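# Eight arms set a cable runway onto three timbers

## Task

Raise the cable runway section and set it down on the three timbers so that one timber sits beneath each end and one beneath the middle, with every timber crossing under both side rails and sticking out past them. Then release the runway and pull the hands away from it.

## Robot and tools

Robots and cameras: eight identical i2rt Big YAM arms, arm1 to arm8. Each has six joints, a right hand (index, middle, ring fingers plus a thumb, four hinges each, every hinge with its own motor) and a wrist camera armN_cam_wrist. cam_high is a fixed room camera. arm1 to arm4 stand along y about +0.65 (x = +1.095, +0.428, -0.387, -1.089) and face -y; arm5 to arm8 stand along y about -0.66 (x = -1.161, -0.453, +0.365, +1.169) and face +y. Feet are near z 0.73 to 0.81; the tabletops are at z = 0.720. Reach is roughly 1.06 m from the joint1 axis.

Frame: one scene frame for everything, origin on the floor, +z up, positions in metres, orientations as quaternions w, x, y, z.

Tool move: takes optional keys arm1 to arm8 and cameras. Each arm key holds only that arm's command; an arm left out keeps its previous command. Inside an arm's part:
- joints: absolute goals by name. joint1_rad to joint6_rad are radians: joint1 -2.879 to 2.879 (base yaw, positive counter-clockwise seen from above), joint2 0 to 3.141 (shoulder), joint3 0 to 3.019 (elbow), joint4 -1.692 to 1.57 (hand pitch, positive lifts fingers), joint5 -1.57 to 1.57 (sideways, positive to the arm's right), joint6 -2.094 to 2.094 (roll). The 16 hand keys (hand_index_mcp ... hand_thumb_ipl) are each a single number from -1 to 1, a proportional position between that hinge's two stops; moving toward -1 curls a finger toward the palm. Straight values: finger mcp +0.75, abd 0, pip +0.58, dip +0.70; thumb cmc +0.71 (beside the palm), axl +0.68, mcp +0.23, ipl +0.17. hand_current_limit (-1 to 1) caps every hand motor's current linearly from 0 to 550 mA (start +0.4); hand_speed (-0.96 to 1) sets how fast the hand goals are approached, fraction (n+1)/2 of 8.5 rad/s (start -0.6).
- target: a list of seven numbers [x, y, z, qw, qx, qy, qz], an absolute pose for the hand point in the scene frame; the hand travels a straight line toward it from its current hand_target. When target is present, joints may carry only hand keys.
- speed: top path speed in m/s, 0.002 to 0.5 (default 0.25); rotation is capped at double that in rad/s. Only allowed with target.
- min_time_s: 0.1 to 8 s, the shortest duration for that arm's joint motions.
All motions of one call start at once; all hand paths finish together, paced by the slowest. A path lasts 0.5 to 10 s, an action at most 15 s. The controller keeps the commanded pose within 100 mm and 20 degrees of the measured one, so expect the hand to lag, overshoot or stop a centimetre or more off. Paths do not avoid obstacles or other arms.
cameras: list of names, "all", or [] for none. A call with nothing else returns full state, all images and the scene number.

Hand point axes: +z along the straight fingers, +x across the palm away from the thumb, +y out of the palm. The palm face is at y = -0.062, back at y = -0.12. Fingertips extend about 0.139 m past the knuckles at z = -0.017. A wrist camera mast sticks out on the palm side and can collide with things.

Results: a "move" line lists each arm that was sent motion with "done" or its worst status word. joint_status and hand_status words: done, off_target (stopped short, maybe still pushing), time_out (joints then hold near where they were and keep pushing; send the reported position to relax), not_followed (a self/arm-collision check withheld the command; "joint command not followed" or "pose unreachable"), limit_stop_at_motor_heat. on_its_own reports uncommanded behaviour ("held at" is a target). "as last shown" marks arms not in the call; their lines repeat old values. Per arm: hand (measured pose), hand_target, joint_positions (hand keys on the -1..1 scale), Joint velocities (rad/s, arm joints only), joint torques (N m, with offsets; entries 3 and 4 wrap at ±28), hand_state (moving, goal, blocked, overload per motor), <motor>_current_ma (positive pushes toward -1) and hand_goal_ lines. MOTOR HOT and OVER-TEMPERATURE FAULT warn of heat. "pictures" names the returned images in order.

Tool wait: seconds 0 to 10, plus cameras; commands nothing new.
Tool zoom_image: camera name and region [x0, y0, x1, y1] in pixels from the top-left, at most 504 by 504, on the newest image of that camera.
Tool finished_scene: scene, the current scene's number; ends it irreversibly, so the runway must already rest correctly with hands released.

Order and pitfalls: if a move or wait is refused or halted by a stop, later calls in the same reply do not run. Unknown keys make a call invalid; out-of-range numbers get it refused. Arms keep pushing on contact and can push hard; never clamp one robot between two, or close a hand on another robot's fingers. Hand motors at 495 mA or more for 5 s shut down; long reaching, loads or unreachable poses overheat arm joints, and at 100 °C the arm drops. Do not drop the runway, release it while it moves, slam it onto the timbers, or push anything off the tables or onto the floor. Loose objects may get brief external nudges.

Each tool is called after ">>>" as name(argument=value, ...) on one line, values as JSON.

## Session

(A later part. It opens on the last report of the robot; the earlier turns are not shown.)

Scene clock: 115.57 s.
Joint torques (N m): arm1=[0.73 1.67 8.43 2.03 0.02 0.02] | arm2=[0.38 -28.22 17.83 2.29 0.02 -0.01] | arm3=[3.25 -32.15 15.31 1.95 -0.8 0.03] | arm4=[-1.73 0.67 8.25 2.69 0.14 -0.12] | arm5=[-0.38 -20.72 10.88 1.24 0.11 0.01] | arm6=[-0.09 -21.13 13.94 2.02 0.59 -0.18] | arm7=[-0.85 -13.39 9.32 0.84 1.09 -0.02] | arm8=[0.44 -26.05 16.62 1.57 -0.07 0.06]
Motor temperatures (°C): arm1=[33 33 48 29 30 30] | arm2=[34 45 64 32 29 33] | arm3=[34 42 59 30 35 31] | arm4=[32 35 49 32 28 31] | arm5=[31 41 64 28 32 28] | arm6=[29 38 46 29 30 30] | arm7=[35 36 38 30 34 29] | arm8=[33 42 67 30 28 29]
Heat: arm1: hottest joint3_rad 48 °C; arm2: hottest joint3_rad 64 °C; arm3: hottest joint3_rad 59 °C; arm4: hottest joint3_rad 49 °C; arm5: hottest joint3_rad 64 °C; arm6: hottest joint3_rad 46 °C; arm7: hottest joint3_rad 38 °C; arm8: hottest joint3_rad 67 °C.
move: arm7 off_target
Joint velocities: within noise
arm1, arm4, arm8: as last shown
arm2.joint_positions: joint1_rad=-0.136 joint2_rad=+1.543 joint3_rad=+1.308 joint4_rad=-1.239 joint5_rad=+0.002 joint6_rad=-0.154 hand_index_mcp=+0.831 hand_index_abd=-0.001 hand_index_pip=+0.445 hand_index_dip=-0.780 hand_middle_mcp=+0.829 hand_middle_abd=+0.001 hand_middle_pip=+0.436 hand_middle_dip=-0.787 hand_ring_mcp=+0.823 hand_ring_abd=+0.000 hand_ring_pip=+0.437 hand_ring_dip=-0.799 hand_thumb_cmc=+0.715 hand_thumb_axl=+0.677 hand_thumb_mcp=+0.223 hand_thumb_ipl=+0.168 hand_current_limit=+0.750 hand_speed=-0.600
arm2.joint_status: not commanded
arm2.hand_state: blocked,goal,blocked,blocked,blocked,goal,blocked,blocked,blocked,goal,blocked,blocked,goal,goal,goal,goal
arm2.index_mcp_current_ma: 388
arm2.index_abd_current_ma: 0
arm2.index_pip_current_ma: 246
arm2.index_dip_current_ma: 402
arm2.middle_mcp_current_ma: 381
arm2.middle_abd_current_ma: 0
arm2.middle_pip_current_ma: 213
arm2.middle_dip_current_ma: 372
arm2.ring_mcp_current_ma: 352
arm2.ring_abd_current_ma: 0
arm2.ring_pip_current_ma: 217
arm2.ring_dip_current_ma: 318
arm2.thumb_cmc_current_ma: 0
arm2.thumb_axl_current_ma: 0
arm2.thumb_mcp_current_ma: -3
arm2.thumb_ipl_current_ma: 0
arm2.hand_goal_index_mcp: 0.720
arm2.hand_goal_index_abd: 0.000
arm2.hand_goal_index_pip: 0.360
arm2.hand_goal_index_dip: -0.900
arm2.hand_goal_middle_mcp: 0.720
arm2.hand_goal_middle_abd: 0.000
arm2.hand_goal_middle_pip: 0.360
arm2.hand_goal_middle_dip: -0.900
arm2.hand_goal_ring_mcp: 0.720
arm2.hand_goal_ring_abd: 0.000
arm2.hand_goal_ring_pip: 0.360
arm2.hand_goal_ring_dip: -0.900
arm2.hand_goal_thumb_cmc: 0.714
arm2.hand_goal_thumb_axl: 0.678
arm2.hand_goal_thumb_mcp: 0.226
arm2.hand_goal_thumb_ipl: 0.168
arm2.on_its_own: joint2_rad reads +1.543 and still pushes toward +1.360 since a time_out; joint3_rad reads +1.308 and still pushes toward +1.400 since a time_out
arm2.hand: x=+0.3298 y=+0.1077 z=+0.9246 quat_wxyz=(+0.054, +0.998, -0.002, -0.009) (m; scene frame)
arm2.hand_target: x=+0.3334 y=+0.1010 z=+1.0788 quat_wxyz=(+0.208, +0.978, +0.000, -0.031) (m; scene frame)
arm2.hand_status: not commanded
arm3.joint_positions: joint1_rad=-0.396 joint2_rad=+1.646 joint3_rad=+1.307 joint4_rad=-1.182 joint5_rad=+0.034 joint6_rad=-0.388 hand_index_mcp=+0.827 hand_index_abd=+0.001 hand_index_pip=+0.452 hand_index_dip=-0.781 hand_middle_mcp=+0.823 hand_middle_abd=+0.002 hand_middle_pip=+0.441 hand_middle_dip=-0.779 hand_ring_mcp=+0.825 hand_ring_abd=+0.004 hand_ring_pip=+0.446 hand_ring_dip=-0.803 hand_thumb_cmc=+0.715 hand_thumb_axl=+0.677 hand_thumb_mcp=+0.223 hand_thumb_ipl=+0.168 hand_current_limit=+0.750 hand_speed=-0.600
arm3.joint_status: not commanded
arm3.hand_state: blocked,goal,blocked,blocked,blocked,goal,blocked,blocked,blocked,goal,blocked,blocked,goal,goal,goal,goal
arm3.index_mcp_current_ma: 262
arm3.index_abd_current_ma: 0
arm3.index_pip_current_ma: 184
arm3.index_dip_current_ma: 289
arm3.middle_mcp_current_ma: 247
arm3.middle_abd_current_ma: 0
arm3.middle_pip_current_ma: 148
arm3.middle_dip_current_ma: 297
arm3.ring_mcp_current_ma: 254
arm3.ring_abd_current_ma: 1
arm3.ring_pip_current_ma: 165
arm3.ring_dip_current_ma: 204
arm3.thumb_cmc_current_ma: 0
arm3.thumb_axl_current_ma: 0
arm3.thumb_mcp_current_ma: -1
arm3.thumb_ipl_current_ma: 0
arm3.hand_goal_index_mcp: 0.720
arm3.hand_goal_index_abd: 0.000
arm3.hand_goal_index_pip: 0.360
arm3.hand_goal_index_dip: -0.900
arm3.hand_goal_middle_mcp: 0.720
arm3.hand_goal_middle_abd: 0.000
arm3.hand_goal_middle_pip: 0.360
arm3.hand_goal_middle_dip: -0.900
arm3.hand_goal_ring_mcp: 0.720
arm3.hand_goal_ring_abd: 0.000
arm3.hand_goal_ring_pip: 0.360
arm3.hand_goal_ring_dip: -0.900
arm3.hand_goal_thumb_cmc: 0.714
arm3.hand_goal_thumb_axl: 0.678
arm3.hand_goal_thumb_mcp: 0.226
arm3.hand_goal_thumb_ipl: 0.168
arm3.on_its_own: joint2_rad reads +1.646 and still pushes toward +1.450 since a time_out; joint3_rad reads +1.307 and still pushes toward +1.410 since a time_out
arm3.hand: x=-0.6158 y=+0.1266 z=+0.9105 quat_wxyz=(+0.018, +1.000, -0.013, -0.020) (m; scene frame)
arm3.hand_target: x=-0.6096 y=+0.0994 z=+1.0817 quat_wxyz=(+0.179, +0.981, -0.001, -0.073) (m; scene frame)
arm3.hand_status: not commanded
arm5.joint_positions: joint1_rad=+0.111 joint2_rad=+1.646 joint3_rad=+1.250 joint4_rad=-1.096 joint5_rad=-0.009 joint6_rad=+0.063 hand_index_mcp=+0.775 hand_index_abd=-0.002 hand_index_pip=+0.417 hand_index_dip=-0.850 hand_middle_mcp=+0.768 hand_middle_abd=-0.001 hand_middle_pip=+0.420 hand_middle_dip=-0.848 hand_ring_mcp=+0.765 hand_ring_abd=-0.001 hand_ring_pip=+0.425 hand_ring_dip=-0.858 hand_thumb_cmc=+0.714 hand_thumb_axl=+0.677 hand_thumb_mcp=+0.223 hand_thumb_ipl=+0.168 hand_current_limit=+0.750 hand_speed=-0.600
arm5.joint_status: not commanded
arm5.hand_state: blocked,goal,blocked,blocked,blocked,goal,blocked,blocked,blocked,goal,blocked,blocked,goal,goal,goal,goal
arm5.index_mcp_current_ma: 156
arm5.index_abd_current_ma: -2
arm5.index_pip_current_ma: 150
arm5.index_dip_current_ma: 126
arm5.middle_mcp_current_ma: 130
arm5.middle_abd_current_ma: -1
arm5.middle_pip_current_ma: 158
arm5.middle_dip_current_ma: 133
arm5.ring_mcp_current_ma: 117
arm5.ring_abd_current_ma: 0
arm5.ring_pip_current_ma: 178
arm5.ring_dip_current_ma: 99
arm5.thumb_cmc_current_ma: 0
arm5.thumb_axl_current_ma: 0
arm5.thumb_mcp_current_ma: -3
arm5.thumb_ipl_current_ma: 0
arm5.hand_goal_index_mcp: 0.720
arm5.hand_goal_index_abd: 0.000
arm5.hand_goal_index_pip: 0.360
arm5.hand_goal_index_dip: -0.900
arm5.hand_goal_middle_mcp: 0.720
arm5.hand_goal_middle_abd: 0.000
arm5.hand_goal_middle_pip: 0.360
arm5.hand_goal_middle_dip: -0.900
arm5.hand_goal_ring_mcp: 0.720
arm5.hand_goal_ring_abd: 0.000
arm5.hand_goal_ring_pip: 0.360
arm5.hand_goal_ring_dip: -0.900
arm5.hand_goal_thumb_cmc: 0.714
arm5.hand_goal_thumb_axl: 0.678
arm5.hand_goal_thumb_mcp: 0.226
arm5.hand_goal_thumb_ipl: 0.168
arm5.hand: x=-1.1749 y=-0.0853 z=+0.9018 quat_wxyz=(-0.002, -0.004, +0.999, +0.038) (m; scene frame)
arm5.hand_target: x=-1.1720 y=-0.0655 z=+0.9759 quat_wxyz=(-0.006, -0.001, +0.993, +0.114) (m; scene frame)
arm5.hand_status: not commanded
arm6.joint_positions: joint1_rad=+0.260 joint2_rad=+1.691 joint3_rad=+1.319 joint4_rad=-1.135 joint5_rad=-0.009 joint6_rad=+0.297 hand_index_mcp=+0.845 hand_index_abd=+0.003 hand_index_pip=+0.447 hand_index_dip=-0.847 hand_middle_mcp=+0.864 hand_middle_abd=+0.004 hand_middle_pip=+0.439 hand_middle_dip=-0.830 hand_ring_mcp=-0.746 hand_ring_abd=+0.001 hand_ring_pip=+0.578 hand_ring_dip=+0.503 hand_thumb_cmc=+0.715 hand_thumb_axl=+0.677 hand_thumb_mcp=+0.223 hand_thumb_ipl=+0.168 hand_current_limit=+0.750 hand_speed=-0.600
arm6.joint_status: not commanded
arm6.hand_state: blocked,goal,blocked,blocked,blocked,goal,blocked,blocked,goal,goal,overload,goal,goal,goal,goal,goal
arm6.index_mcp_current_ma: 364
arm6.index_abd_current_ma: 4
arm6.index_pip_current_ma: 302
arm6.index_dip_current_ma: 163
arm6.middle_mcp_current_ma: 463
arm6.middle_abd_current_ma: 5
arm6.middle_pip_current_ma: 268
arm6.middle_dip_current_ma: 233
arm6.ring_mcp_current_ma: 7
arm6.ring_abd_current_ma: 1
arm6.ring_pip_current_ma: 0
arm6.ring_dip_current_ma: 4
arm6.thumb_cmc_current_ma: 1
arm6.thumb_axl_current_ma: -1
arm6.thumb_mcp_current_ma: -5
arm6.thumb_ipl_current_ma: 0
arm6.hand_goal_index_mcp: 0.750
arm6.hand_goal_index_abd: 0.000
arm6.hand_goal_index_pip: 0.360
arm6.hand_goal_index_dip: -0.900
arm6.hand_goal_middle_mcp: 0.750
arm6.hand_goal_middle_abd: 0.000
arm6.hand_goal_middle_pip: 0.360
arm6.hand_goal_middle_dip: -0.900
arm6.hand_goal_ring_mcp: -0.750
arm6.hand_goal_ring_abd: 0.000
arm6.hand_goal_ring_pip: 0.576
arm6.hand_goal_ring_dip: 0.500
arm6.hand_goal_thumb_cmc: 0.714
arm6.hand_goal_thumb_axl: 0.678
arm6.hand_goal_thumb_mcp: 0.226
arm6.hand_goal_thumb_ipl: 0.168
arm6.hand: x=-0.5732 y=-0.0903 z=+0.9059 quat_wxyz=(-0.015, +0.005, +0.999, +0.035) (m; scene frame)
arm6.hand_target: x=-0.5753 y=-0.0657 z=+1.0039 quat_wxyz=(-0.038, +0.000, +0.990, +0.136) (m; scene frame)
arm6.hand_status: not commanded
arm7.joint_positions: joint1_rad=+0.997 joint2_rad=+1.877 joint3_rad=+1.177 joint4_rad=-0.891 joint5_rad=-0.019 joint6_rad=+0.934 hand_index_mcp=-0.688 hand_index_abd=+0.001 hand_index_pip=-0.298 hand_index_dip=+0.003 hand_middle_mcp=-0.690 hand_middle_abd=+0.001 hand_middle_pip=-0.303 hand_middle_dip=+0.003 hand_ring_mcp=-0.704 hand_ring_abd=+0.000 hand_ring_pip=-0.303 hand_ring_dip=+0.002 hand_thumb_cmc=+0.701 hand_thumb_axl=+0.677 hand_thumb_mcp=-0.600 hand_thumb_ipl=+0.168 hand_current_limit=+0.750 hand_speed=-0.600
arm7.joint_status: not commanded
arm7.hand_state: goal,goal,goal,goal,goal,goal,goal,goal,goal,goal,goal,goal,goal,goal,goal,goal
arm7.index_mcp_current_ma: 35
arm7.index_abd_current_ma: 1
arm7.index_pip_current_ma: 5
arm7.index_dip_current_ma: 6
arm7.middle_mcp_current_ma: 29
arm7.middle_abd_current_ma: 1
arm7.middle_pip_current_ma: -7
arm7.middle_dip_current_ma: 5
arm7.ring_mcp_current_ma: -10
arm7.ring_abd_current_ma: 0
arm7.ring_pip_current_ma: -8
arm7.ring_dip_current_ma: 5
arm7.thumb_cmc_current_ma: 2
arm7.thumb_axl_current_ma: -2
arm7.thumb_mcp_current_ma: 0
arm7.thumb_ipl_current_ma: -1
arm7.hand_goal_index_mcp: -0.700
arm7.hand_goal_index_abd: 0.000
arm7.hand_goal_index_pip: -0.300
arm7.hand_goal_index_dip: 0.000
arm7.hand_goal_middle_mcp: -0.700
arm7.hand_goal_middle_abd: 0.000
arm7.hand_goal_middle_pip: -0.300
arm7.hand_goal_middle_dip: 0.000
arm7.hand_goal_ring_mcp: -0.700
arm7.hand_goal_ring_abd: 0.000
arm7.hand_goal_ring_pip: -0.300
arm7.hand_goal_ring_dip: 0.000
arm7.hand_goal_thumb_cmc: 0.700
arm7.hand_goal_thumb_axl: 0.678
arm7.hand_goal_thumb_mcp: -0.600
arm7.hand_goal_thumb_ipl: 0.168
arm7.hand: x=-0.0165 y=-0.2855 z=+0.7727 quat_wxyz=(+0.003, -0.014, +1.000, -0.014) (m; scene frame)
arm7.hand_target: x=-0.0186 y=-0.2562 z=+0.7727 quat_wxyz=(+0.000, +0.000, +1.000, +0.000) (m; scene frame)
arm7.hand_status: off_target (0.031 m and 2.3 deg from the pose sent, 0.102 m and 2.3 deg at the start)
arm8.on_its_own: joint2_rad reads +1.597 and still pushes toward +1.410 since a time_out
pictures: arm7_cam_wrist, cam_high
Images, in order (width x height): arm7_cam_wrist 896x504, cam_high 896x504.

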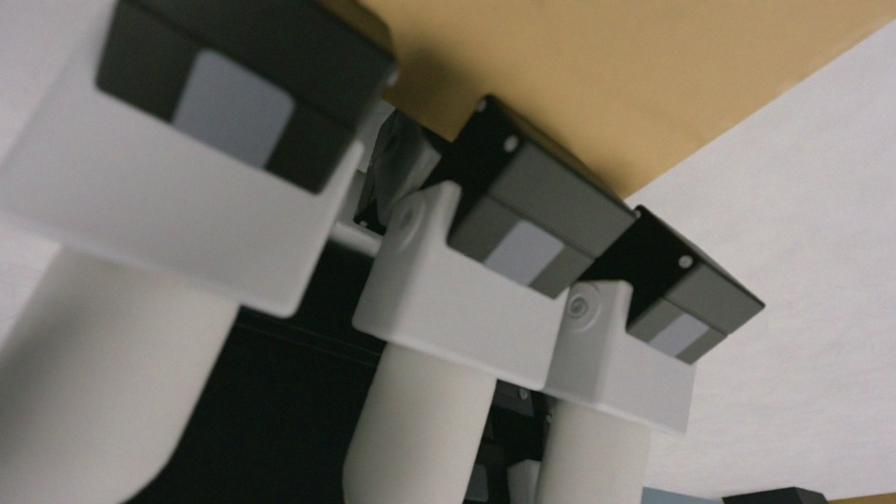

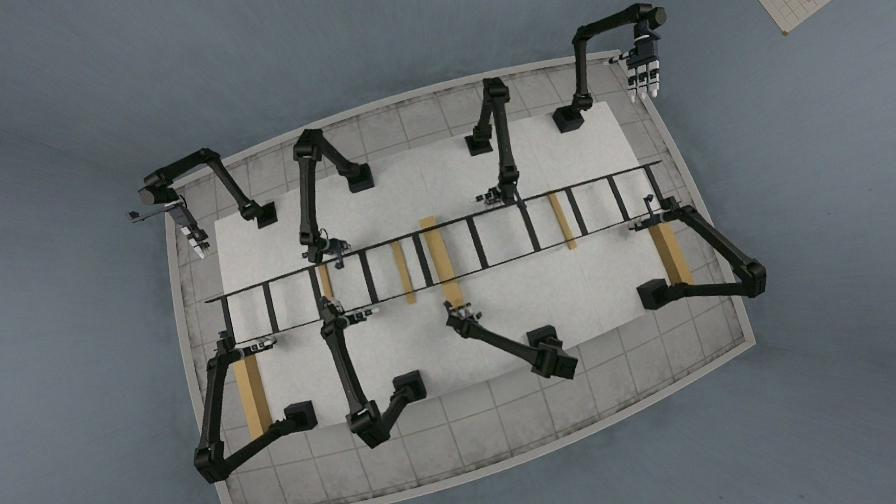

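>>> move(arm7={"target":[-0.02,-0.232,0.772,0,0,1,0],"speed":0.09})

>>> move(arm7={"target":[-0.02,-0.40,0.80,0,0,1,0],"speed":0.25}, cameras=["cam_high"])

>>> zoom_image(camera="cam_high", region=[380, 180, 540, 340])

Scene clock: 117.30 s.
Joint torques (N m): arm1=[0.85 1.49 8.43 1.96 0.02 0.02] | arm2=[0.5 -27.4 17.84 2.36 -0.01 0.03] | arm3=[3.25 -32.09 15.28 1.94 -0.79 0.02] | arm4=[-1.61 0.62 8.25 2.69 0.15 -0.12] | arm5=[-0.79 -19.96 10.97 1.63 0.14 0.01] | arm6=[-0.15 -21.13 13.97 2.03 0.59 -0.17] | arm7=[-0.67 -13.74 9.51 0.92 1.05 0] | arm8=[0.44 -26.4 16.36 1.55 0.01 0.07]
Motor temperatures (°C): arm1=[33 33 48 29 30 30] | arm2=[34 45 64 32 29 33] | arm3=[34 42 59 30 35 31] | arm4=[32 35 49 32 28 31] | arm5=[31 41 64 28 31 28] | arm6=[29 38 46 29 30 30] | arm7=[35 37 38 30 34 29] | arm8=[33 42 67 30 28 29]
Heat: arm1: hottest joint3_rad 48 °C; arm2: hottest joint3_rad 64 °C; arm3: hottest joint3_rad 59 °C; arm4: hottest joint3_rad 49 °C; arm5: hottest joint3_rad 64 °C; arm6: hottest joint3_rad 46 °C; arm7: hottest joint3_rad 38 °C; arm8: hottest joint3_rad 67 °C.
move: arm7 off_target
Joint velocities: within noise
arm1, arm2, arm3, arm4, arm5, arm6: as last shown
arm2.on_its_own: joint2_rad reads +1.543 and still pushes toward +1.360 since a time_out; joint3_rad reads +1.308 and still pushes toward +1.400 since a time_out
arm3.on_its_own: joint2_rad reads +1.646 and still pushes toward +1.450 since a time_out; joint3_rad reads +1.307 and still pushes toward +1.410 since a time_out
arm7.joint_positions: joint1_rad=+0.961 joint2_rad=+1.906 joint3_rad=+1.224 joint4_rad=-0.910 joint5_rad=-0.018 joint6_rad=+0.897 hand_index_mcp=-0.688 hand_index_abd=+0.001 hand_index_pip=-0.298 hand_index_dip=+0.003 hand_middle_mcp=-0.692 hand_middle_abd=+0.001 hand_middle_pip=-0.304 hand_middle_dip=+0.003 hand_ring_mcp=-0.706 hand_ring_abd=+0.000 hand_ring_pip=-0.304 hand_ring_dip=+0.002 hand_thumb_cmc=+0.701 hand_thumb_axl=+0.677 hand_thumb_mcp=-0.600 hand_thumb_ipl=+0.168 hand_current_limit=+0.750 hand_speed=-0.600
arm7.joint_status: not commanded
arm7.hand_state: goal,goal,goal,goal,goal,goal,goal,goal,goal,goal,goal,goal,goal,goal,goal,goal
arm7.index_mcp_current_ma: 35
arm7.index_abd_current_ma: 1
arm7.index_pip_current_ma: 5
arm7.index_dip_current_ma: 6
arm7.middle_mcp_current_ma: 22
arm7.middle_abd_current_ma: 2
arm7.middle_pip_current_ma: -8
arm7.middle_dip_current_ma: 5
arm7.ring_mcp_current_ma: -16
arm7.ring_abd_current_ma: 0
arm7.ring_pip_current_ma: -10
arm7.ring_dip_current_ma: 5
arm7.thumb_cmc_current_ma: 2
arm7.thumb_axl_current_ma: -2
arm7.thumb_mcp_current_ma: 0
arm7.thumb_ipl_current_ma: -1
arm7.hand_goal_index_mcp: -0.700
arm7.hand_goal_index_abd: 0.000
arm7.hand_goal_index_pip: -0.300
arm7.hand_goal_index_dip: 0.000
arm7.hand_goal_middle_mcp: -0.700
arm7.hand_goal_middle_abd: 0.000
arm7.hand_goal_middle_pip: -0.300
arm7.hand_goal_middle_dip: 0.000
arm7.hand_goal_ring_mcp: -0.700
arm7.hand_goal_ring_abd: 0.000
arm7.hand_goal_ring_pip: -0.300
arm7.hand_goal_ring_dip: 0.000
arm7.hand_goal_thumb_cmc: 0.700
arm7.hand_goal_thumb_axl: 0.678
arm7.hand_goal_thumb_mcp: -0.600
arm7.hand_goal_thumb_ipl: 0.168
arm7.hand: x=-0.0173 y=-0.2624 z=+0.7729 quat_wxyz=(+0.003, -0.014, +1.000, -0.015) (m; scene frame)
arm7.hand_target: x=-0.0185 y=-0.2331 z=+0.7726 quat_wxyz=(+0.000, +0.000, +1.000, +0.000) (m; scene frame)
arm7.hand_status: off_target (0.031 m and 2.4 deg from the pose sent, 0.054 m and 2.3 deg at the start)
arm8.joint_positions: joint1_rad=-0.047 joint2_rad=+1.597 joint3_rad=+1.131 joint4_rad=-1.033 joint5_rad=+0.015 joint6_rad=-0.007 hand_index_mcp=+0.823 hand_index_abd=-0.001 hand_index_pip=+0.436 hand_index_dip=-0.797 hand_middle_mcp=+0.820 hand_middle_abd=+0.000 hand_middle_pip=+0.424 hand_middle_dip=-0.792 hand_ring_mcp=+0.809 hand_ring_abd=+0.001 hand_ring_pip=+0.424 hand_ring_dip=-0.792 hand_thumb_cmc=+0.714 hand_thumb_axl=+0.677 hand_thumb_mcp=+0.223 hand_thumb_ipl=+0.168 hand_current_limit=+0.750 hand_speed=-0.600
arm8.joint_status: not commanded
arm8.hand_state: blocked,goal,blocked,blocked,blocked,goal,blocked,blocked,blocked,goal,blocked,blocked,goal,goal,goal,goal
arm8.index_mcp_current_ma: 333
arm8.index_abd_current_ma: 0
arm8.index_pip_current_ma: 197
arm8.index_dip_current_ma: 309
arm8.middle_mcp_current_ma: 321
arm8.middle_abd_current_ma: 0
arm8.middle_pip_current_ma: 154
arm8.middle_dip_current_ma: 331
arm8.ring_mcp_current_ma: 272
arm8.ring_abd_current_ma: 0
arm8.ring_pip_current_ma: 155
arm8.ring_dip_current_ma: 328
arm8.thumb_cmc_current_ma: 0
arm8.thumb_axl_current_ma: 0
arm8.thumb_mcp_current_ma: -2
arm8.thumb_ipl_current_ma: 0
arm8.hand_goal_index_mcp: 0.720
arm8.hand_goal_index_abd: 0.000
arm8.hand_goal_index_pip: 0.360
arm8.hand_goal_index_dip: -0.900
arm8.hand_goal_middle_mcp: 0.720
arm8.hand_goal_middle_abd: 0.000
arm8.hand_goal_middle_pip: 0.360
arm8.hand_goal_middle_dip: -0.900
arm8.hand_goal_ring_mcp: 0.720
arm8.hand_goal_ring_abd: 0.000
arm8.hand_goal_ring_pip: 0.360
arm8.hand_goal_ring_dip: -0.900
arm8.hand_goal_thumb_cmc: 0.714
arm8.hand_goal_thumb_axl: 0.678
arm8.hand_goal_thumb_mcp: 0.226
arm8.hand_goal_thumb_ipl: 0.168
arm8.on_its_own: joint2_rad reads +1.597 and still pushes toward +1.410 since a time_out
arm8.hand: x=+1.1964 y=-0.1146 z=+0.9128 quat_wxyz=(+0.001, -0.002, +0.999, +0.040) (m; scene frame)
arm8.hand_target: x=+1.2027 y=-0.0881 z=+1.0574 quat_wxyz=(+0.002, +0.002, +0.982, +0.188) (m; scene frame)
arm8.hand_status: not commanded
pictures: none

Scene clock: 119.00 s.
Joint torques (N m): arm1=[0.91 1.67 8.42 2.07 0 0.04] | arm2=[-0.03 -27.58 17.77 2.3 -0.01 -0.03] | arm3=[3.49 -32.03 15.31 1.92 -0.8 0.02] | arm4=[-1.61 0.67 8.25 2.67 0.14 -0.11] | arm5=[-0.85 -21.07 11.04 1.66 0.23 0.01] | arm6=[-0.15 -21.01 13.94 2.04 0.59 -0.18] | arm7=[1.61 -15.33 5.2 0.95 0.45 0.15] | arm8=[0.15 -26.7 16.4 1.4 0.02 0.08]
Motor temperatures (°C): arm1=[33 33 48 29 30 30] | arm2=[34 45 64 32 29 33] | arm3=[34 42 60 30 35 31] | arm4=[32 35 49 32 28 31] | arm5=[31 41 64 28 31 28] | arm6=[29 38 46 29 30 30] | arm7=[35 37 38 30 34 29] | arm8=[33 42 68 30 28 29]
Heat: arm1: hottest joint3_rad 48 °C; arm2: hottest joint3_rad 64 °C; arm3: hottest joint3_rad 60 °C; arm4: hottest joint3_rad 49 °C; arm5: hottest joint3_rad 64 °C; arm6: hottest joint3_rad 46 °C; arm7: hottest joint3_rad 38 °C; arm8: hottest joint3_rad 68 °C.
move: arm7 done
Joint velocities: within noise
arm1, arm2, arm3, arm4, arm5, arm6, arm8: as last shown
arm2.on_its_own: joint2_rad reads +1.543 and still pushes toward +1.360 since a time_out; joint3_rad reads +1.308 and still pushes toward +1.400 since a time_out
arm3.on_its_own: joint2_rad reads +1.646 and still pushes toward +1.450 since a time_out; joint3_rad reads +1.307 and still pushes toward +1.410 since a time_out
arm7.joint_positions: joint1_rad=+1.229 joint2_rad=+1.736 joint3_rad=+1.031 joint4_rad=-0.882 joint5_rad=-0.002 joint6_rad=+1.185 hand_index_mcp=-0.688 hand_index_abd=+0.001 hand_index_pip=-0.298 hand_index_dip=+0.003 hand_middle_mcp=-0.692 hand_middle_abd=+0.001 hand_middle_pip=-0.302 hand_middle_dip=+0.003 hand_ring_mcp=-0.695 hand_ring_abd=+0.000 hand_ring_pip=-0.302 hand_ring_dip=+0.002 hand_thumb_cmc=+0.701 hand_thumb_axl=+0.677 hand_thumb_mcp=-0.600 hand_thumb_ipl=+0.168 hand_current_limit=+0.750 hand_speed=-0.600
arm7.joint_status: not commanded
arm7.hand_state: goal,goal,goal,goal,goal,goal,goal,goal,goal,goal,goal,goal,goal,goal,goal,goal
arm7.index_mcp_current_ma: 35
arm7.index_abd_current_ma: 1
arm7.index_pip_current_ma: 5
arm7.index_dip_current_ma: 6
arm7.middle_mcp_current_ma: 22
arm7.middle_abd_current_ma: 2
arm7.middle_pip_current_ma: -3
arm7.middle_dip_current_ma: 5
arm7.ring_mcp_current_ma: 13
arm7.ring_abd_current_ma: 0
arm7.ring_pip_current_ma: -3
arm7.ring_dip_current_ma: 5
arm7.thumb_cmc_current_ma: 2
arm7.thumb_axl_current_ma: -2
arm7.thumb_mcp_current_ma: 0
arm7.thumb_ipl_current_ma: -1
arm7.hand_goal_index_mcp: -0.700
arm7.hand_goal_index_abd: 0.000
arm7.hand_goal_index_pip: -0.300
arm7.hand_goal_index_dip: 0.000
arm7.hand_goal_middle_mcp: -0.700
arm7.hand_goal_middle_abd: 0.000
arm7.hand_goal_middle_pip: -0.300
arm7.hand_goal_middle_dip: 0.000
arm7.hand_goal_ring_mcp: -0.700
arm7.hand_goal_ring_abd: 0.000
arm7.hand_goal_ring_pip: -0.300
arm7.hand_goal_ring_dip: 0.000
arm7.hand_goal_thumb_cmc: 0.700
arm7.hand_goal_thumb_axl: 0.678
arm7.hand_goal_thumb_mcp: -0.600
arm7.hand_goal_thumb_ipl: 0.168
arm7.hand: x=-0.0200 y=-0.4010 z=+0.7952 quat_wxyz=(+0.007, -0.005, +1.000, -0.005) (m; scene frame)
arm7.hand_target: x=-0.0200 y=-0.3999 z=+0.8000 quat_wxyz=(+0.000, +0.000, +1.000, +0.000) (m; scene frame)
arm7.hand_status: done (0.005 m and 1.1 deg from the pose sent, 0.140 m and 2.4 deg at the start)
arm8.on_its_own: joint2_rad reads +1.597 and still pushes toward +1.410 since a time_out
pictures: cam_high
Images, in order (width x height): cam_high 896x504.

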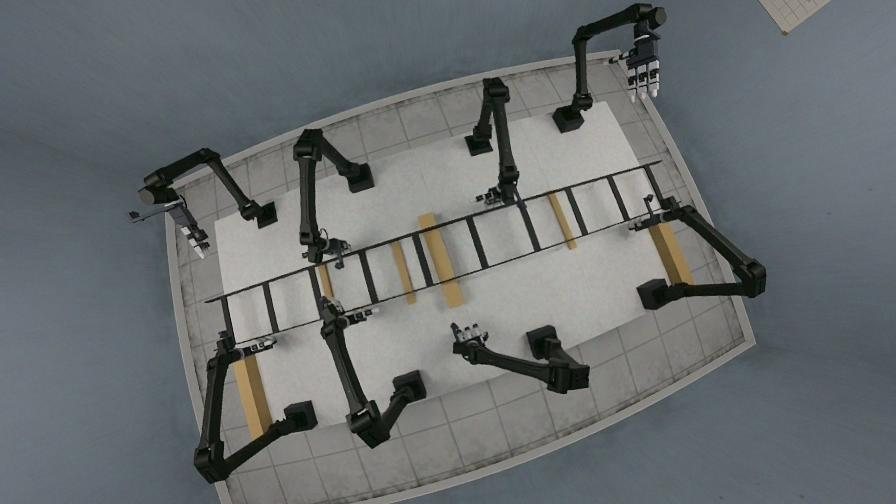

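Scaled by 3.150.

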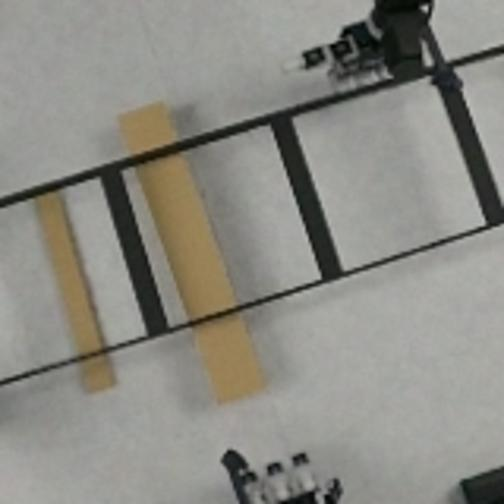

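>>> move(arm7={"target":[0.2,-0.35,0.98,0,0,1,0],"speed":0.4,"joints":{"hand_index_mcp":0.754,"hand_index_pip":-0.75,"hand_index_dip":0.48,"hand_middle_mcp":0.754,"hand_middle_pip":-0.75,"hand_middle_dip":0.48,"hand_ring_mcp":0.754,"hand_ring_pip":-0.75,"hand_ring_dip":0.48,"hand_thumb_mcp":0.23,"hand_thumb_cmc":0.71}})

>>> move(arm7={"target":[0.34,-0.27,0.93,0,0,1,0],"speed":0.3})

>>> move(arm7={"target":[0.34,-0.25,0.862,0,0,1,0],"speed":0.2}, cameras=["arm7_cam_wrist","cam_high"])

Scene clock: 123.33 s.
Joint torques (N m): arm1=[0.67 1.67 8.46 1.96 0.02 0] | arm2=[0.62 -27.69 17.78 2.36 0.05 -0.05] | arm3=[3.43 -32.09 15.31 1.95 -0.81 0.02] | arm4=[-1.67 0.62 8.25 2.66 0.14 -0.11] | arm5=[-1.26 -21.19 10.97 1.47 0.14 -0.08] | arm6=[-0.26 -21.07 13.98 2 0.61 -0.18] | arm7=[1.2 -5.42 9.92 0.1 0.03 -0.06] | arm8=[-0.62 -26.81 16.44 1.51 -0.01 0.02]
Motor temperatures (°C): arm1=[33 33 48 29 30 30] | arm2=[34 45 65 32 29 33] | arm3=[34 42 60 30 35 31] | arm4=[32 35 49 32 28 31] | arm5=[31 41 64 28 31 28] | arm6=[29 38 46 29 30 30] | arm7=[35 37 38 30 33 29] | arm8=[33 43 68 30 28 29]
Heat: arm1: hottest joint3_rad 48 °C; arm2: hottest joint3_rad 65 °C; arm3: hottest joint3_rad 60 °C; arm4: hottest joint3_rad 49 °C; arm5: hottest joint3_rad 64 °C; arm6: hottest joint3_rad 46 °C; arm7: hottest joint3_rad 38 °C; arm8: hottest joint3_rad 68 °C.
move: arm7 off_target
Joint velocities: within noise
arm1, arm2, arm3, arm4, arm5, arm6, arm8: as last shown
arm2.on_its_own: joint2_rad reads +1.543 and still pushes toward +1.360 since a time_out; joint3_rad reads +1.308 and still pushes toward +1.400 since a time_out
arm3.on_its_own: joint2_rad reads +1.646 and still pushes toward +1.450 since a time_out; joint3_rad reads +1.307 and still pushes toward +1.410 since a time_out
arm7.joint_positions: joint1_rad=+0.771 joint2_rad=+1.089 joint3_rad=+0.873 joint4_rad=-1.381 joint5_rad=+0.005 joint6_rad=+0.737 hand_index_mcp=+0.753 hand_index_abd=+0.001 hand_index_pip=-0.745 hand_index_dip=+0.477 hand_middle_mcp=+0.753 hand_middle_abd=+0.001 hand_middle_pip=-0.745 hand_middle_dip=+0.478 hand_ring_mcp=+0.753 hand_ring_abd=+0.000 hand_ring_pip=-0.746 hand_ring_dip=+0.478 hand_thumb_cmc=+0.707 hand_thumb_axl=+0.677 hand_thumb_mcp=+0.220 hand_thumb_ipl=+0.168 hand_current_limit=+0.750 hand_speed=-0.600
arm7.joint_status: all done
arm7.hand_state: goal,goal,goal,goal,goal,goal,goal,goal,goal,goal,goal,goal,goal,goal,goal,goal
arm7.index_mcp_current_ma: -2
arm7.index_abd_current_ma: 1
arm7.index_pip_current_ma: 12
arm7.index_dip_current_ma: -5
arm7.middle_mcp_current_ma: -2
arm7.middle_abd_current_ma: 2
arm7.middle_pip_current_ma: 11
arm7.middle_dip_current_ma: -5
arm7.ring_mcp_current_ma: -2
arm7.ring_abd_current_ma: 0
arm7.ring_pip_current_ma: 10
arm7.ring_dip_current_ma: -5
arm7.thumb_cmc_current_ma: -5
arm7.thumb_axl_current_ma: -2
arm7.thumb_mcp_current_ma: -35
arm7.thumb_ipl_current_ma: -1
arm7.hand_goal_index_mcp: 0.754
arm7.hand_goal_index_abd: 0.000
arm7.hand_goal_index_pip: -0.750
arm7.hand_goal_index_dip: 0.480
arm7.hand_goal_middle_mcp: 0.754
arm7.hand_goal_middle_abd: 0.000
arm7.hand_goal_middle_pip: -0.750
arm7.hand_goal_middle_dip: 0.480
arm7.hand_goal_ring_mcp: 0.754
arm7.hand_goal_ring_abd: 0.000
arm7.hand_goal_ring_pip: -0.750
arm7.hand_goal_ring_dip: 0.480
arm7.hand_goal_thumb_cmc: 0.710
arm7.hand_goal_thumb_axl: 0.678
arm7.hand_goal_thumb_mcp: 0.230
arm7.hand_goal_thumb_ipl: 0.168
arm7.hand: x=+0.2057 y=-0.3586 z=+0.9651 quat_wxyz=(+0.011, +0.000, +1.000, -0.009) (m; scene frame)
arm7.hand_target: x=+0.2003 y=-0.3503 z=+0.9799 quat_wxyz=(+0.000, +0.000, +1.000, +0.000) (m; scene frame)
arm7.hand_status: off_target (0.018 m and 1.6 deg from the pose sent, 0.292 m and 1.1 deg at the start)
arm8.on_its_own: joint2_rad reads +1.597 and still pushes toward +1.410 since a time_out
pictures: none

Scene clock: 125.07 s.
Joint torques (N m): arm1=[1.08 1.67 8.42 2.02 0 0.02] | arm2=[-0.21 -28.57 17.73 2.28 -0.02 -0.01] | arm3=[3.25 -32.03 15.28 1.96 -0.82 0.02] | arm4=[-1.67 0.62 8.25 2.66 0.14 -0.12] | arm5=[-0.67 -20.66 10.92 1.55 0.08 -0.03] | arm6=[-0.21 -21.13 13.93 2.03 0.59 -0.17] | arm7=[1.14 -5.01 7.47 1.16 -0.03 -0.03] | arm8=[0.62 -26.05 16.57 1.61 -0.02 0.12]
Motor temperatures (°C): arm1=[33 33 48 29 30 30] | arm2=[34 45 65 32 29 33] | arm3=[34 42 61 30 35 31] | arm4=[32 35 49 32 28 31] | arm5=[31 41 64 28 31 28] | arm6=[29 38 46 29 30 30] | arm7=[35 37 38 30 33 29] | arm8=[33 43 68 30 28 29]
Heat: arm1: hottest joint3_rad 48 °C; arm2: hottest joint3_rad 65 °C; arm3: hottest joint3_rad 61 °C; arm4: hottest joint3_rad 49 °C; arm5: hottest joint3_rad 64 °C; arm6: hottest joint3_rad 46 °C; arm7: hottest joint3_rad 38 °C; arm8: hottest joint3_rad 68 °C.
move: arm7 done
Joint velocities: within noise
arm1.joint_positions: joint1_rad=-0.165 joint2_rad=+0.526 joint3_rad=+1.342 joint4_rad=-1.298 joint5_rad=-0.031 joint6_rad=+1.119 hand_index_mcp=+0.754 hand_index_abd=+0.001 hand_index_pip=+0.577 hand_index_dip=+0.696 hand_middle_mcp=+0.755 hand_middle_abd=+0.001 hand_middle_pip=+0.577 hand_middle_dip=+0.696 hand_ring_mcp=+0.754 hand_ring_abd=+0.001 hand_ring_pip=+0.577 hand_ring_dip=+0.696 hand_thumb_cmc=+0.714 hand_thumb_axl=+0.677 hand_thumb_mcp=+0.226 hand_thumb_ipl=+0.168 hand_current_limit=+0.400 hand_speed=-0.600
arm1.joint_status: not commanded
arm1.hand_state: goal,goal,goal,goal,goal,goal,goal,goal,goal,goal,goal,goal,goal,goal,goal,goal
arm1.index_mcp_current_ma: 1
arm1.index_abd_current_ma: 1
arm1.index_pip_current_ma: 1
arm1.index_dip_current_ma: 0
arm1.middle_mcp_current_ma: 1
arm1.middle_abd_current_ma: 1
arm1.middle_pip_current_ma: 1
arm1.middle_dip_current_ma: 0
arm1.ring_mcp_current_ma: 1
arm1.ring_abd_current_ma: 1
arm1.ring_pip_current_ma: 1
arm1.ring_dip_current_ma: 0
arm1.thumb_cmc_current_ma: 1
arm1.thumb_axl_current_ma: -1
arm1.thumb_mcp_current_ma: 0
arm1.thumb_ipl_current_ma: -1
arm1.hand_goal_index_mcp: 0.754
arm1.hand_goal_index_abd: 0.000
arm1.hand_goal_index_pip: 0.576
arm1.hand_goal_index_dip: 0.696
arm1.hand_goal_middle_mcp: 0.754
arm1.hand_goal_middle_abd: 0.000
arm1.hand_goal_middle_pip: 0.576
arm1.hand_goal_middle_dip: 0.696
arm1.hand_goal_ring_mcp: 0.754
arm1.hand_goal_ring_abd: 0.000
arm1.hand_goal_ring_pip: 0.576
arm1.hand_goal_ring_dip: 0.696
arm1.hand_goal_thumb_cmc: 0.714
arm1.hand_goal_thumb_axl: 0.678
arm1.hand_goal_thumb_mcp: 0.226
arm1.hand_goal_thumb_ipl: 0.168
arm1.hand: x=+0.9834 y=+0.4414 z=+1.3654 quat_wxyz=(+0.449, +0.697, -0.497, +0.256) (m; scene frame)
arm1.hand_target: x=+0.9839 y=+0.4449 z=+1.3754 quat_wxyz=(+0.458, +0.692, -0.493, +0.261) (m; scene frame)
arm1.hand_status: not commanded
arm2, arm3, arm5, arm6, arm8: as last shown
arm2.on_its_own: joint2_rad reads +1.543 and still pushes toward +1.360 since a time_out; joint3_rad reads +1.308 and still pushes toward +1.400 since a time_out
arm3.on_its_own: joint2_rad reads +1.646 and still pushes toward +1.450 since a time_out; joint3_rad reads +1.307 and still pushes toward +1.410 since a time_out
arm4.joint_positions: joint1_rad=+0.112 joint2_rad=+0.646 joint3_rad=+1.345 joint4_rad=-1.195 joint5_rad=+0.079 joint6_rad=+1.070 hand_index_mcp=+0.755 hand_index_abd=+0.000 hand_index_pip=+0.577 hand_index_dip=+0.696 hand_middle_mcp=+0.755 hand_middle_abd=+0.000 hand_middle_pip=+0.577 hand_middle_dip=+0.696 hand_ring_mcp=+0.755 hand_ring_abd=+0.000 hand_ring_pip=+0.577 hand_ring_dip=+0.696 hand_thumb_cmc=+0.715 hand_thumb_axl=+0.677 hand_thumb_mcp=+0.226 hand_thumb_ipl=+0.168 hand_current_limit=+0.400 hand_speed=-0.600
arm4.joint_status: not commanded
arm4.hand_state: goal,goal,goal,goal,goal,goal,goal,goal,goal,goal,goal,goal,goal,goal,goal,goal
arm4.index_mcp_current_ma: 1
arm4.index_abd_current_ma: 0
arm4.index_pip_current_ma: 0
arm4.index_dip_current_ma: 0
arm4.middle_mcp_current_ma: 0
arm4.middle_abd_current_ma: 0
arm4.middle_pip_current_ma: 0
arm4.middle_dip_current_ma: 0
arm4.ring_mcp_current_ma: 0
arm4.ring_abd_current_ma: 0
arm4.ring_pip_current_ma: 0
arm4.ring_dip_current_ma: 0
arm4.thumb_cmc_current_ma: 0
arm4.thumb_axl_current_ma: 0
arm4.thumb_mcp_current_ma: 0
arm4.thumb_ipl_current_ma: 0
arm4.hand_goal_index_mcp: 0.754
arm4.hand_goal_index_abd: 0.000
arm4.hand_goal_index_pip: 0.576
arm4.hand_goal_index_dip: 0.696
arm4.hand_goal_middle_mcp: 0.754
arm4.hand_goal_middle_abd: 0.000
arm4.hand_goal_middle_pip: 0.576
arm4.hand_goal_middle_dip: 0.696
arm4.hand_goal_ring_mcp: 0.754
arm4.hand_goal_ring_abd: 0.000
arm4.hand_goal_ring_pip: 0.576
arm4.hand_goal_ring_dip: 0.696
arm4.hand_goal_thumb_cmc: 0.714
arm4.hand_goal_thumb_axl: 0.678
arm4.hand_goal_thumb_mcp: 0.226
arm4.hand_goal_thumb_ipl: 0.168
arm4.hand: x=-1.1415 y=+0.3599 z=+1.2931 quat_wxyz=(+0.442, +0.760, -0.398, +0.261) (m; scene frame)
arm4.hand_target: x=-1.1417 y=+0.3625 z=+1.3034 quat_wxyz=(+0.450, +0.755, -0.396, +0.267) (m; scene frame)
arm4.hand_status: not commanded
arm7.joint_positions: joint1_rad=+0.207 joint2_rad=+1.151 joint3_rad=+0.825 joint4_rad=-1.246 joint5_rad=+0.004 joint6_rad=+0.173 hand_index_mcp=+0.753 hand_index_abd=+0.001 hand_index_pip=-0.745 hand_index_dip=+0.477 hand_middle_mcp=+0.753 hand_middle_abd=+0.001 hand_middle_pip=-0.745 hand_middle_dip=+0.478 hand_ring_mcp=+0.753 hand_ring_abd=+0.000 hand_ring_pip=-0.746 hand_ring_dip=+0.478 hand_thumb_cmc=+0.708 hand_thumb_axl=+0.677 hand_thumb_mcp=+0.221 hand_thumb_ipl=+0.168 hand_current_limit=+0.750 hand_speed=-0.600
arm7.joint_status: not commanded
arm7.hand_state: goal,goal,goal,goal,goal,goal,goal,goal,goal,goal,goal,goal,goal,goal,goal,goal
arm7.index_mcp_current_ma: -2
arm7.index_abd_current_ma: 1
arm7.index_pip_current_ma: 12
arm7.index_dip_current_ma: -5
arm7.middle_mcp_current_ma: -2
arm7.middle_abd_current_ma: 2
arm7.middle_pip_current_ma: 11
arm7.middle_dip_current_ma: -5
arm7.ring_mcp_current_ma: -1
arm7.ring_abd_current_ma: 0
arm7.ring_pip_current_ma: 10
arm7.ring_dip_current_ma: -5
arm7.thumb_cmc_current_ma: -5
arm7.thumb_axl_current_ma: -2
arm7.thumb_mcp_current_ma: -34
arm7.thumb_ipl_current_ma: -1
arm7.hand_goal_index_mcp: 0.754
arm7.hand_goal_index_abd: 0.000
arm7.hand_goal_index_pip: -0.750
arm7.hand_goal_index_dip: 0.480
arm7.hand_goal_middle_mcp: 0.754
arm7.hand_goal_middle_abd: 0.000
arm7.hand_goal_middle_pip: -0.750
arm7.hand_goal_middle_dip: 0.480
arm7.hand_goal_ring_mcp: 0.754
arm7.hand_goal_ring_abd: 0.000
arm7.hand_goal_ring_pip: -0.750
arm7.hand_goal_ring_dip: 0.480
arm7.hand_goal_thumb_cmc: 0.710
arm7.hand_goal_thumb_axl: 0.678
arm7.hand_goal_thumb_mcp: 0.230
arm7.hand_goal_thumb_ipl: 0.168
arm7.hand: x=+0.3392 y=-0.2751 z=+0.9317 quat_wxyz=(+0.002, +0.000, +1.000, -0.001) (m; scene frame)
arm7.hand_target: x=+0.3400 y=-0.2701 z=+0.9300 quat_wxyz=(+0.000, +0.000, +1.000, +0.000) (m; scene frame)
arm7.hand_status: done (0.005 m and 0.3 deg from the pose sent, 0.165 m and 1.6 deg at the start)
arm8.on_its_own: joint2_rad reads +1.597 and still pushes toward +1.410 since a time_out
pictures: none

Scene clock: 126.27 s.
Joint torques (N m): arm1=[0.91 1.38 8.47 2.06 0 0.03] | arm2=[0.03 -27.99 17.73 2.39 -0.03 0.01] | arm3=[3.25 -32.15 15.31 1.94 -0.8 0.02] | arm4=[-1.67 0.62 8.25 2.69 0.14 -0.12] | arm5=[-1.61 -20.95 10.82 1.43 0.09 -0.04] | arm6=[-0.15 -21.13 13.97 2.03 0.59 -0.17] | arm7=[1.32 -6.48 6.38 1.16 -0.02 -0.04] | arm8=[0.15 -27.11 16.25 1.33 0.01 0]
Motor temperatures (°C): arm1=[33 33 48 29 30 30] | arm2=[34 45 65 32 29 33] | arm3=[34 42 61 30 35 31] | arm4=[32 35 49 32 28 31] | arm5=[31 42 64 28 31 28] | arm6=[29 38 46 29 30 30] | arm7=[35 37 38 30 33 29] | arm8=[33 43 68 30 28 29]
Heat: arm1: hottest joint3_rad 48 °C; arm2: hottest joint3_rad 65 °C; arm3: hottest joint3_rad 61 °C; arm4: hottest joint3_rad 49 °C; arm5: hottest joint3_rad 64 °C; arm6: hottest joint3_rad 46 °C; arm7: hottest joint3_rad 38 °C; arm8: hottest joint3_rad 68 °C.
move: arm7 done
Joint velocities: within noise
arm1, arm2, arm3, arm4, arm5, arm6, arm8: as last shown
arm2.on_its_own: joint2_rad reads +1.543 and still pushes toward +1.360 since a time_out; joint3_rad reads +1.308 and still pushes toward +1.400 since a time_out
arm3.on_its_own: joint2_rad reads +1.646 and still pushes toward +1.450 since a time_out; joint3_rad reads +1.307 and still pushes toward +1.410 since a time_out
arm7.joint_positions: joint1_rad=+0.197 joint2_rad=+1.300 joint3_rad=+0.757 joint4_rad=-1.023 joint5_rad=+0.003 joint6_rad=+0.162 hand_index_mcp=+0.753 hand_index_abd=+0.001 hand_index_pip=-0.745 hand_index_dip=+0.477 hand_middle_mcp=+0.753 hand_middle_abd=+0.001 hand_middle_pip=-0.745 hand_middle_dip=+0.478 hand_ring_mcp=+0.753 hand_ring_abd=+0.000 hand_ring_pip=-0.746 hand_ring_dip=+0.478 hand_thumb_cmc=+0.708 hand_thumb_axl=+0.677 hand_thumb_mcp=+0.221 hand_thumb_ipl=+0.168 hand_current_limit=+0.750 hand_speed=-0.600
arm7.joint_status: not commanded
arm7.hand_state: goal,goal,goal,goal,goal,goal,goal,goal,goal,goal,goal,goal,goal,goal,goal,goal
arm7.index_mcp_current_ma: -2
arm7.index_abd_current_ma: 1
arm7.index_pip_current_ma: 12
arm7.index_dip_current_ma: -5
arm7.middle_mcp_current_ma: -2
arm7.middle_abd_current_ma: 2
arm7.middle_pip_current_ma: 11
arm7.middle_dip_current_ma: -5
arm7.ring_mcp_current_ma: -1
arm7.ring_abd_current_ma: 0
arm7.ring_pip_current_ma: 10
arm7.ring_dip_current_ma: -5
arm7.thumb_cmc_current_ma: -5
arm7.thumb_axl_current_ma: -2
arm7.thumb_mcp_current_ma: -34
arm7.thumb_ipl_current_ma: -1
arm7.hand_goal_index_mcp: 0.754
arm7.hand_goal_index_abd: 0.000
arm7.hand_goal_index_pip: -0.750
arm7.hand_goal_index_dip: 0.480
arm7.hand_goal_middle_mcp: 0.754
arm7.hand_goal_middle_abd: 0.000
arm7.hand_goal_middle_pip: -0.750
arm7.hand_goal_middle_dip: 0.480
arm7.hand_goal_ring_mcp: 0.754
arm7.hand_goal_ring_abd: 0.000
arm7.hand_goal_ring_pip: -0.750
arm7.hand_goal_ring_dip: 0.480
arm7.hand_goal_thumb_cmc: 0.710
arm7.hand_goal_thumb_axl: 0.678
arm7.hand_goal_thumb_mcp: 0.230
arm7.hand_goal_thumb_ipl: 0.168
arm7.hand: x=+0.3383 y=-0.2522 z=+0.8663 quat_wxyz=(+0.001, +0.000, +1.000, +0.001) (m; scene frame)
arm7.hand_target: x=+0.3401 y=-0.2502 z=+0.8620 quat_wxyz=(+0.000, +0.000, +1.000, +0.000) (m; scene frame)
arm7.hand_status: done (0.005 m and 0.2 deg from the pose sent, 0.074 m and 0.3 deg at the start)
arm8.on_its_own: joint2_rad reads +1.597 and still pushes toward +1.410 since a time_out
pictures: arm7_cam_wrist, cam_high
Images, in order (width x height): arm7_cam_wrist 896x504, cam_high 896x504.

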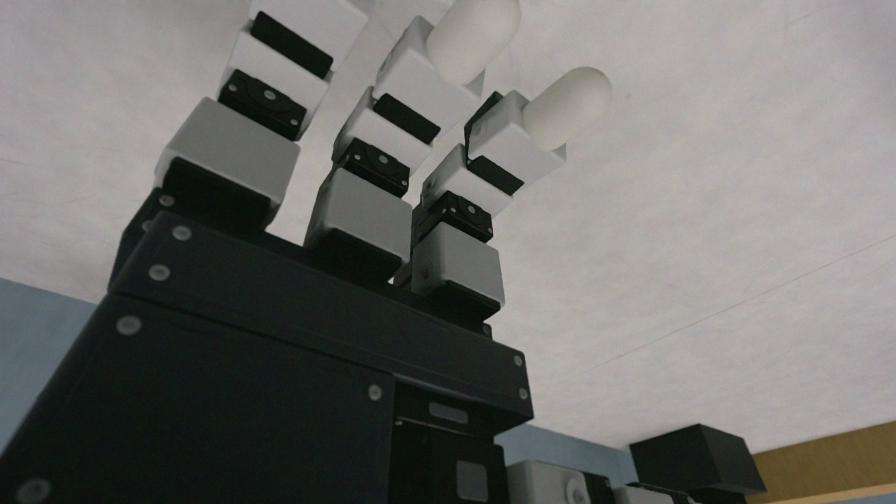

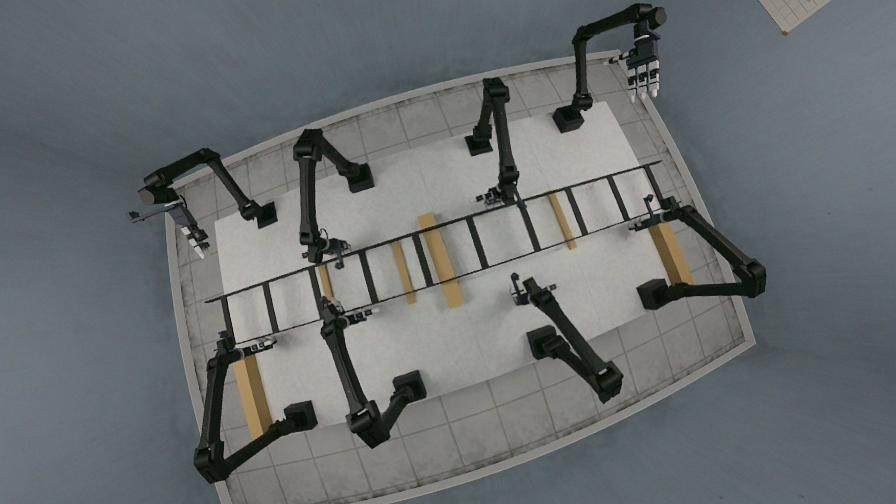

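>>> move(arm7={"target":[0.34,-0.20,0.86,0,0,1,0],"speed":0.1}, cameras=["arm7_cam_wrist"])

Scene clock: 128.03 s.
Joint torques (N m): arm1=[1.32 1.49 8.43 2.03 0 0.01] | arm2=[-0.03 -27.58 17.87 2.37 -0.02 0.03] | arm3=[3.37 -32.09 15.36 1.95 -0.82 0.03] | arm4=[-1.61 0.62 8.25 2.69 0.14 -0.12] | arm5=[-1.32 -21.25 11.18 1.66 0.14 -0.06] | arm6=[-0.21 -21.07 13.98 2.06 0.59 -0.18] | arm7=[1.14 -8.12 9.06 0.98 0 -0.03] | arm8=[0.32 -26.17 16.43 1.37 -0.06 0.08]
Motor temperatures (°C): arm1=[33 33 48 29 30 30] | arm2=[34 45 65 32 29 33] | arm3=[34 42 61 30 35 31] | arm4=[32 35 49 32 28 31] | arm5=[31 42 64 28 31 28] | arm6=[29 38 46 29 30 30] | arm7=[35 37 38 30 33 29] | arm8=[33 43 68 30 28 29]
Heat: arm1: hottest joint3_rad 48 °C; arm2: hottest joint3_rad 65 °C; arm3: hottest joint3_rad 61 °C; arm4: hottest joint3_rad 49 °C; arm5: hottest joint3_rad 64 °C; arm6: hottest joint3_rad 46 °C; arm7: hottest joint3_rad 38 °C; arm8: hottest joint3_rad 68 °C.
move: arm7 off_target
Joint velocities: within noise
arm1, arm2, arm3, arm4, arm5, arm6, arm8: as last shown
arm2.on_its_own: joint2_rad reads +1.543 and still pushes toward +1.360 since a time_out; joint3_rad reads +1.308 and still pushes toward +1.400 since a time_out
arm3.on_its_own: joint2_rad reads +1.646 and still pushes toward +1.450 since a time_out; joint3_rad reads +1.307 and still pushes toward +1.410 since a time_out
arm7.joint_positions: joint1_rad=+0.176 joint2_rad=+1.427 joint3_rad=+0.840 joint4_rad=-1.013 joint5_rad=+0.003 joint6_rad=+0.141 hand_index_mcp=+0.753 hand_index_abd=+0.001 hand_index_pip=-0.745 hand_index_dip=+0.477 hand_middle_mcp=+0.753 hand_middle_abd=+0.001 hand_middle_pip=-0.745 hand_middle_dip=+0.478 hand_ring_mcp=+0.753 hand_ring_abd=+0.000 hand_ring_pip=-0.746 hand_ring_dip=+0.478 hand_thumb_cmc=+0.708 hand_thumb_axl=+0.677 hand_thumb_mcp=+0.221 hand_thumb_ipl=+0.168 hand_current_limit=+0.750 hand_speed=-0.600
arm7.joint_status: not commanded
arm7.hand_state: goal,goal,goal,goal,goal,goal,goal,goal,goal,goal,goal,goal,goal,goal,goal,goal
arm7.index_mcp_current_ma: -2
arm7.index_abd_current_ma: 1
arm7.index_pip_current_ma: 12
arm7.index_dip_current_ma: -5
arm7.middle_mcp_current_ma: -2
arm7.middle_abd_current_ma: 2
arm7.middle_pip_current_ma: 11
arm7.middle_dip_current_ma: -5
arm7.ring_mcp_current_ma: -1
arm7.ring_abd_current_ma: 0
arm7.ring_pip_current_ma: 10
arm7.ring_dip_current_ma: -5
arm7.thumb_cmc_current_ma: -5
arm7.thumb_axl_current_ma: -2
arm7.thumb_mcp_current_ma: -34
arm7.thumb_ipl_current_ma: -1
arm7.hand_goal_index_mcp: 0.754
arm7.hand_goal_index_abd: 0.000
arm7.hand_goal_index_pip: -0.750
arm7.hand_goal_index_dip: 0.480
arm7.hand_goal_middle_mcp: 0.754
arm7.hand_goal_middle_abd: 0.000
arm7.hand_goal_middle_pip: -0.750
arm7.hand_goal_middle_dip: 0.480
arm7.hand_goal_ring_mcp: 0.754
arm7.hand_goal_ring_abd: 0.000
arm7.hand_goal_ring_pip: -0.750
arm7.hand_goal_ring_dip: 0.480
arm7.hand_goal_thumb_cmc: 0.710
arm7.hand_goal_thumb_axl: 0.678
arm7.hand_goal_thumb_mcp: 0.230
arm7.hand_goal_thumb_ipl: 0.168
arm7.hand: x=+0.3404 y=-0.2202 z=+0.8509 quat_wxyz=(+0.004, +0.000, +1.000, -0.015) (m; scene frame)
arm7.hand_target: x=+0.3401 y=-0.2007 z=+0.8605 quat_wxyz=(+0.000, +0.000, +1.000, +0.000) (m; scene frame)
arm7.hand_status: off_target (0.022 m and 1.8 deg from the pose sent, 0.053 m and 0.2 deg at the start)
arm8.on_its_own: joint2_rad reads +1.597 and still pushes toward +1.410 since a time_out
pictures: arm7_cam_wrist
Images, in order (width x height): arm7_cam_wrist 896x504.

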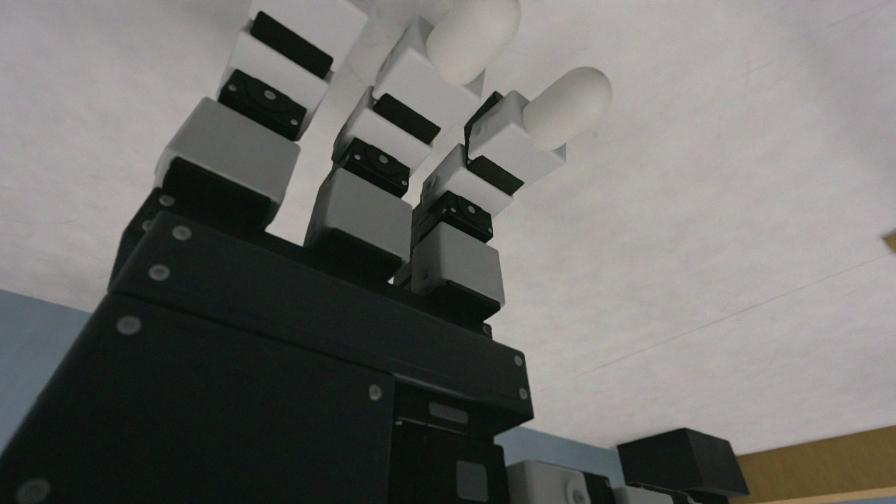

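>>> move(arm7={"target":[0.34,-0.155,0.862,0,0,1,0],"speed":0.1}, cameras=["arm7_cam_wrist"])

Scene clock: 129.40 s.
Joint torques (N m): arm1=[1.08 1.61 8.47 2.03 0 0] | arm2=[-0.15 -27.69 17.95 2.29 -0.01 -0.03] | arm3=[3.14 -32.03 15.28 1.96 -0.8 0.02] | arm4=[-1.55 0.67 8.25 2.67 0.14 -0.12] | arm5=[-1.44 -20.72 10.96 1.48 0.11 -0.02] | arm6=[-0.15 -21.13 13.96 2.02 0.59 -0.18] | arm7=[1.14 -9.93 9.31 0.21 -0.01 -0.01] | arm8=[0.09 -26.75 16.24 1.55 -0.01 0.1]
Motor temperatures (°C): arm1=[33 33 48 29 30 30] | arm2=[34 45 65 32 29 33] | arm3=[34 43 61 30 35 31] | arm4=[32 35 49 32 28 31] | arm5=[31 42 64 28 31 28] | arm6=[29 39 46 29 30 30] | arm7=[35 37 38 30 33 29] | arm8=[33 43 69 30 28 29]
Heat: arm1: hottest joint3_rad 48 °C; arm2: hottest joint3_rad 65 °C; arm3: hottest joint3_rad 61 °C; arm4: hottest joint3_rad 49 °C; arm5: hottest joint3_rad 64 °C; arm6: hottest joint3_rad 46 °C; arm7: hottest joint3_rad 38 °C; arm8: hottest joint3_rad 69 °C.
move: arm7 off_target
Joint velocities: within noise
arm1, arm2, arm3, arm4, arm5, arm6, arm8: as last shown
arm2.on_its_own: joint2_rad reads +1.543 and still pushes toward +1.360 since a time_out; joint3_rad reads +1.308 and still pushes toward +1.400 since a time_out
arm3.on_its_own: joint2_rad reads +1.646 and still pushes toward +1.450 since a time_out; joint3_rad reads +1.307 and still pushes toward +1.410 since a time_out
arm7.joint_positions: joint1_rad=+0.161 joint2_rad=+1.533 joint3_rad=+0.963 joint4_rad=-1.013 joint5_rad=+0.003 joint6_rad=+0.127 hand_index_mcp=+0.753 hand_index_abd=+0.001 hand_index_pip=-0.745 hand_index_dip=+0.477 hand_middle_mcp=+0.753 hand_middle_abd=+0.001 hand_middle_pip=-0.745 hand_middle_dip=+0.478 hand_ring_mcp=+0.753 hand_ring_abd=+0.000 hand_ring_pip=-0.746 hand_ring_dip=+0.478 hand_thumb_cmc=+0.708 hand_thumb_axl=+0.677 hand_thumb_mcp=+0.221 hand_thumb_ipl=+0.168 hand_current_limit=+0.750 hand_speed=-0.600
arm7.joint_status: not commanded
arm7.hand_state: goal,goal,goal,goal,goal,goal,goal,goal,goal,goal,goal,goal,goal,goal,goal,goal
arm7.index_mcp_current_ma: -2
arm7.index_abd_current_ma: 1
arm7.index_pip_current_ma: 12
arm7.index_dip_current_ma: -5
arm7.middle_mcp_current_ma: -2
arm7.middle_abd_current_ma: 2
arm7.middle_pip_current_ma: 11
arm7.middle_dip_current_ma: -5
arm7.ring_mcp_current_ma: -1
arm7.ring_abd_current_ma: 0
arm7.ring_pip_current_ma: 10
arm7.ring_dip_current_ma: -5
arm7.thumb_cmc_current_ma: -5
arm7.thumb_axl_current_ma: -2
arm7.thumb_mcp_current_ma: -34
arm7.thumb_ipl_current_ma: -1
arm7.hand_goal_index_mcp: 0.754
arm7.hand_goal_index_abd: 0.000
arm7.hand_goal_index_pip: -0.750
arm7.hand_goal_index_dip: 0.480
arm7.hand_goal_middle_mcp: 0.754
arm7.hand_goal_middle_abd: 0.000
arm7.hand_goal_middle_pip: -0.750
arm7.hand_goal_middle_dip: 0.480
arm7.hand_goal_ring_mcp: 0.754
arm7.hand_goal_ring_abd: 0.000
arm7.hand_goal_ring_pip: -0.750
arm7.hand_goal_ring_dip: 0.480
arm7.hand_goal_thumb_cmc: 0.710
arm7.hand_goal_thumb_axl: 0.678
arm7.hand_goal_thumb_mcp: 0.230
arm7.hand_goal_thumb_ipl: 0.168
arm7.hand: x=+0.3395 y=-0.1715 z=+0.8542 quat_wxyz=(+0.002, +0.000, +1.000, -0.007) (m; scene frame)
arm7.hand_target: x=+0.3401 y=-0.1556 z=+0.8621 quat_wxyz=(+0.000, +0.000, +1.000, +0.000) (m; scene frame)
arm7.hand_status: off_target (0.018 m and 0.8 deg from the pose sent, 0.066 m and 1.8 deg at the start)
arm8.on_its_own: joint2_rad reads +1.597 and still pushes toward +1.410 since a time_out
pictures: arm7_cam_wrist
Images, in order (width x height): arm7_cam_wrist 896x504.

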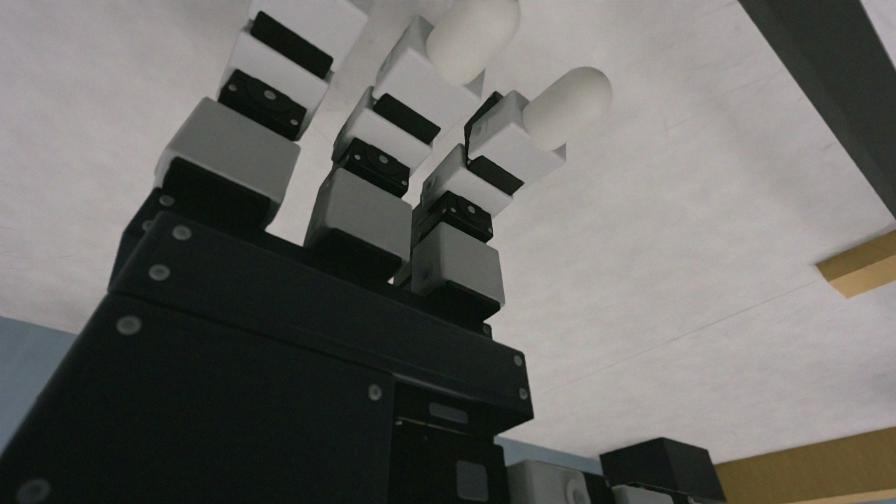

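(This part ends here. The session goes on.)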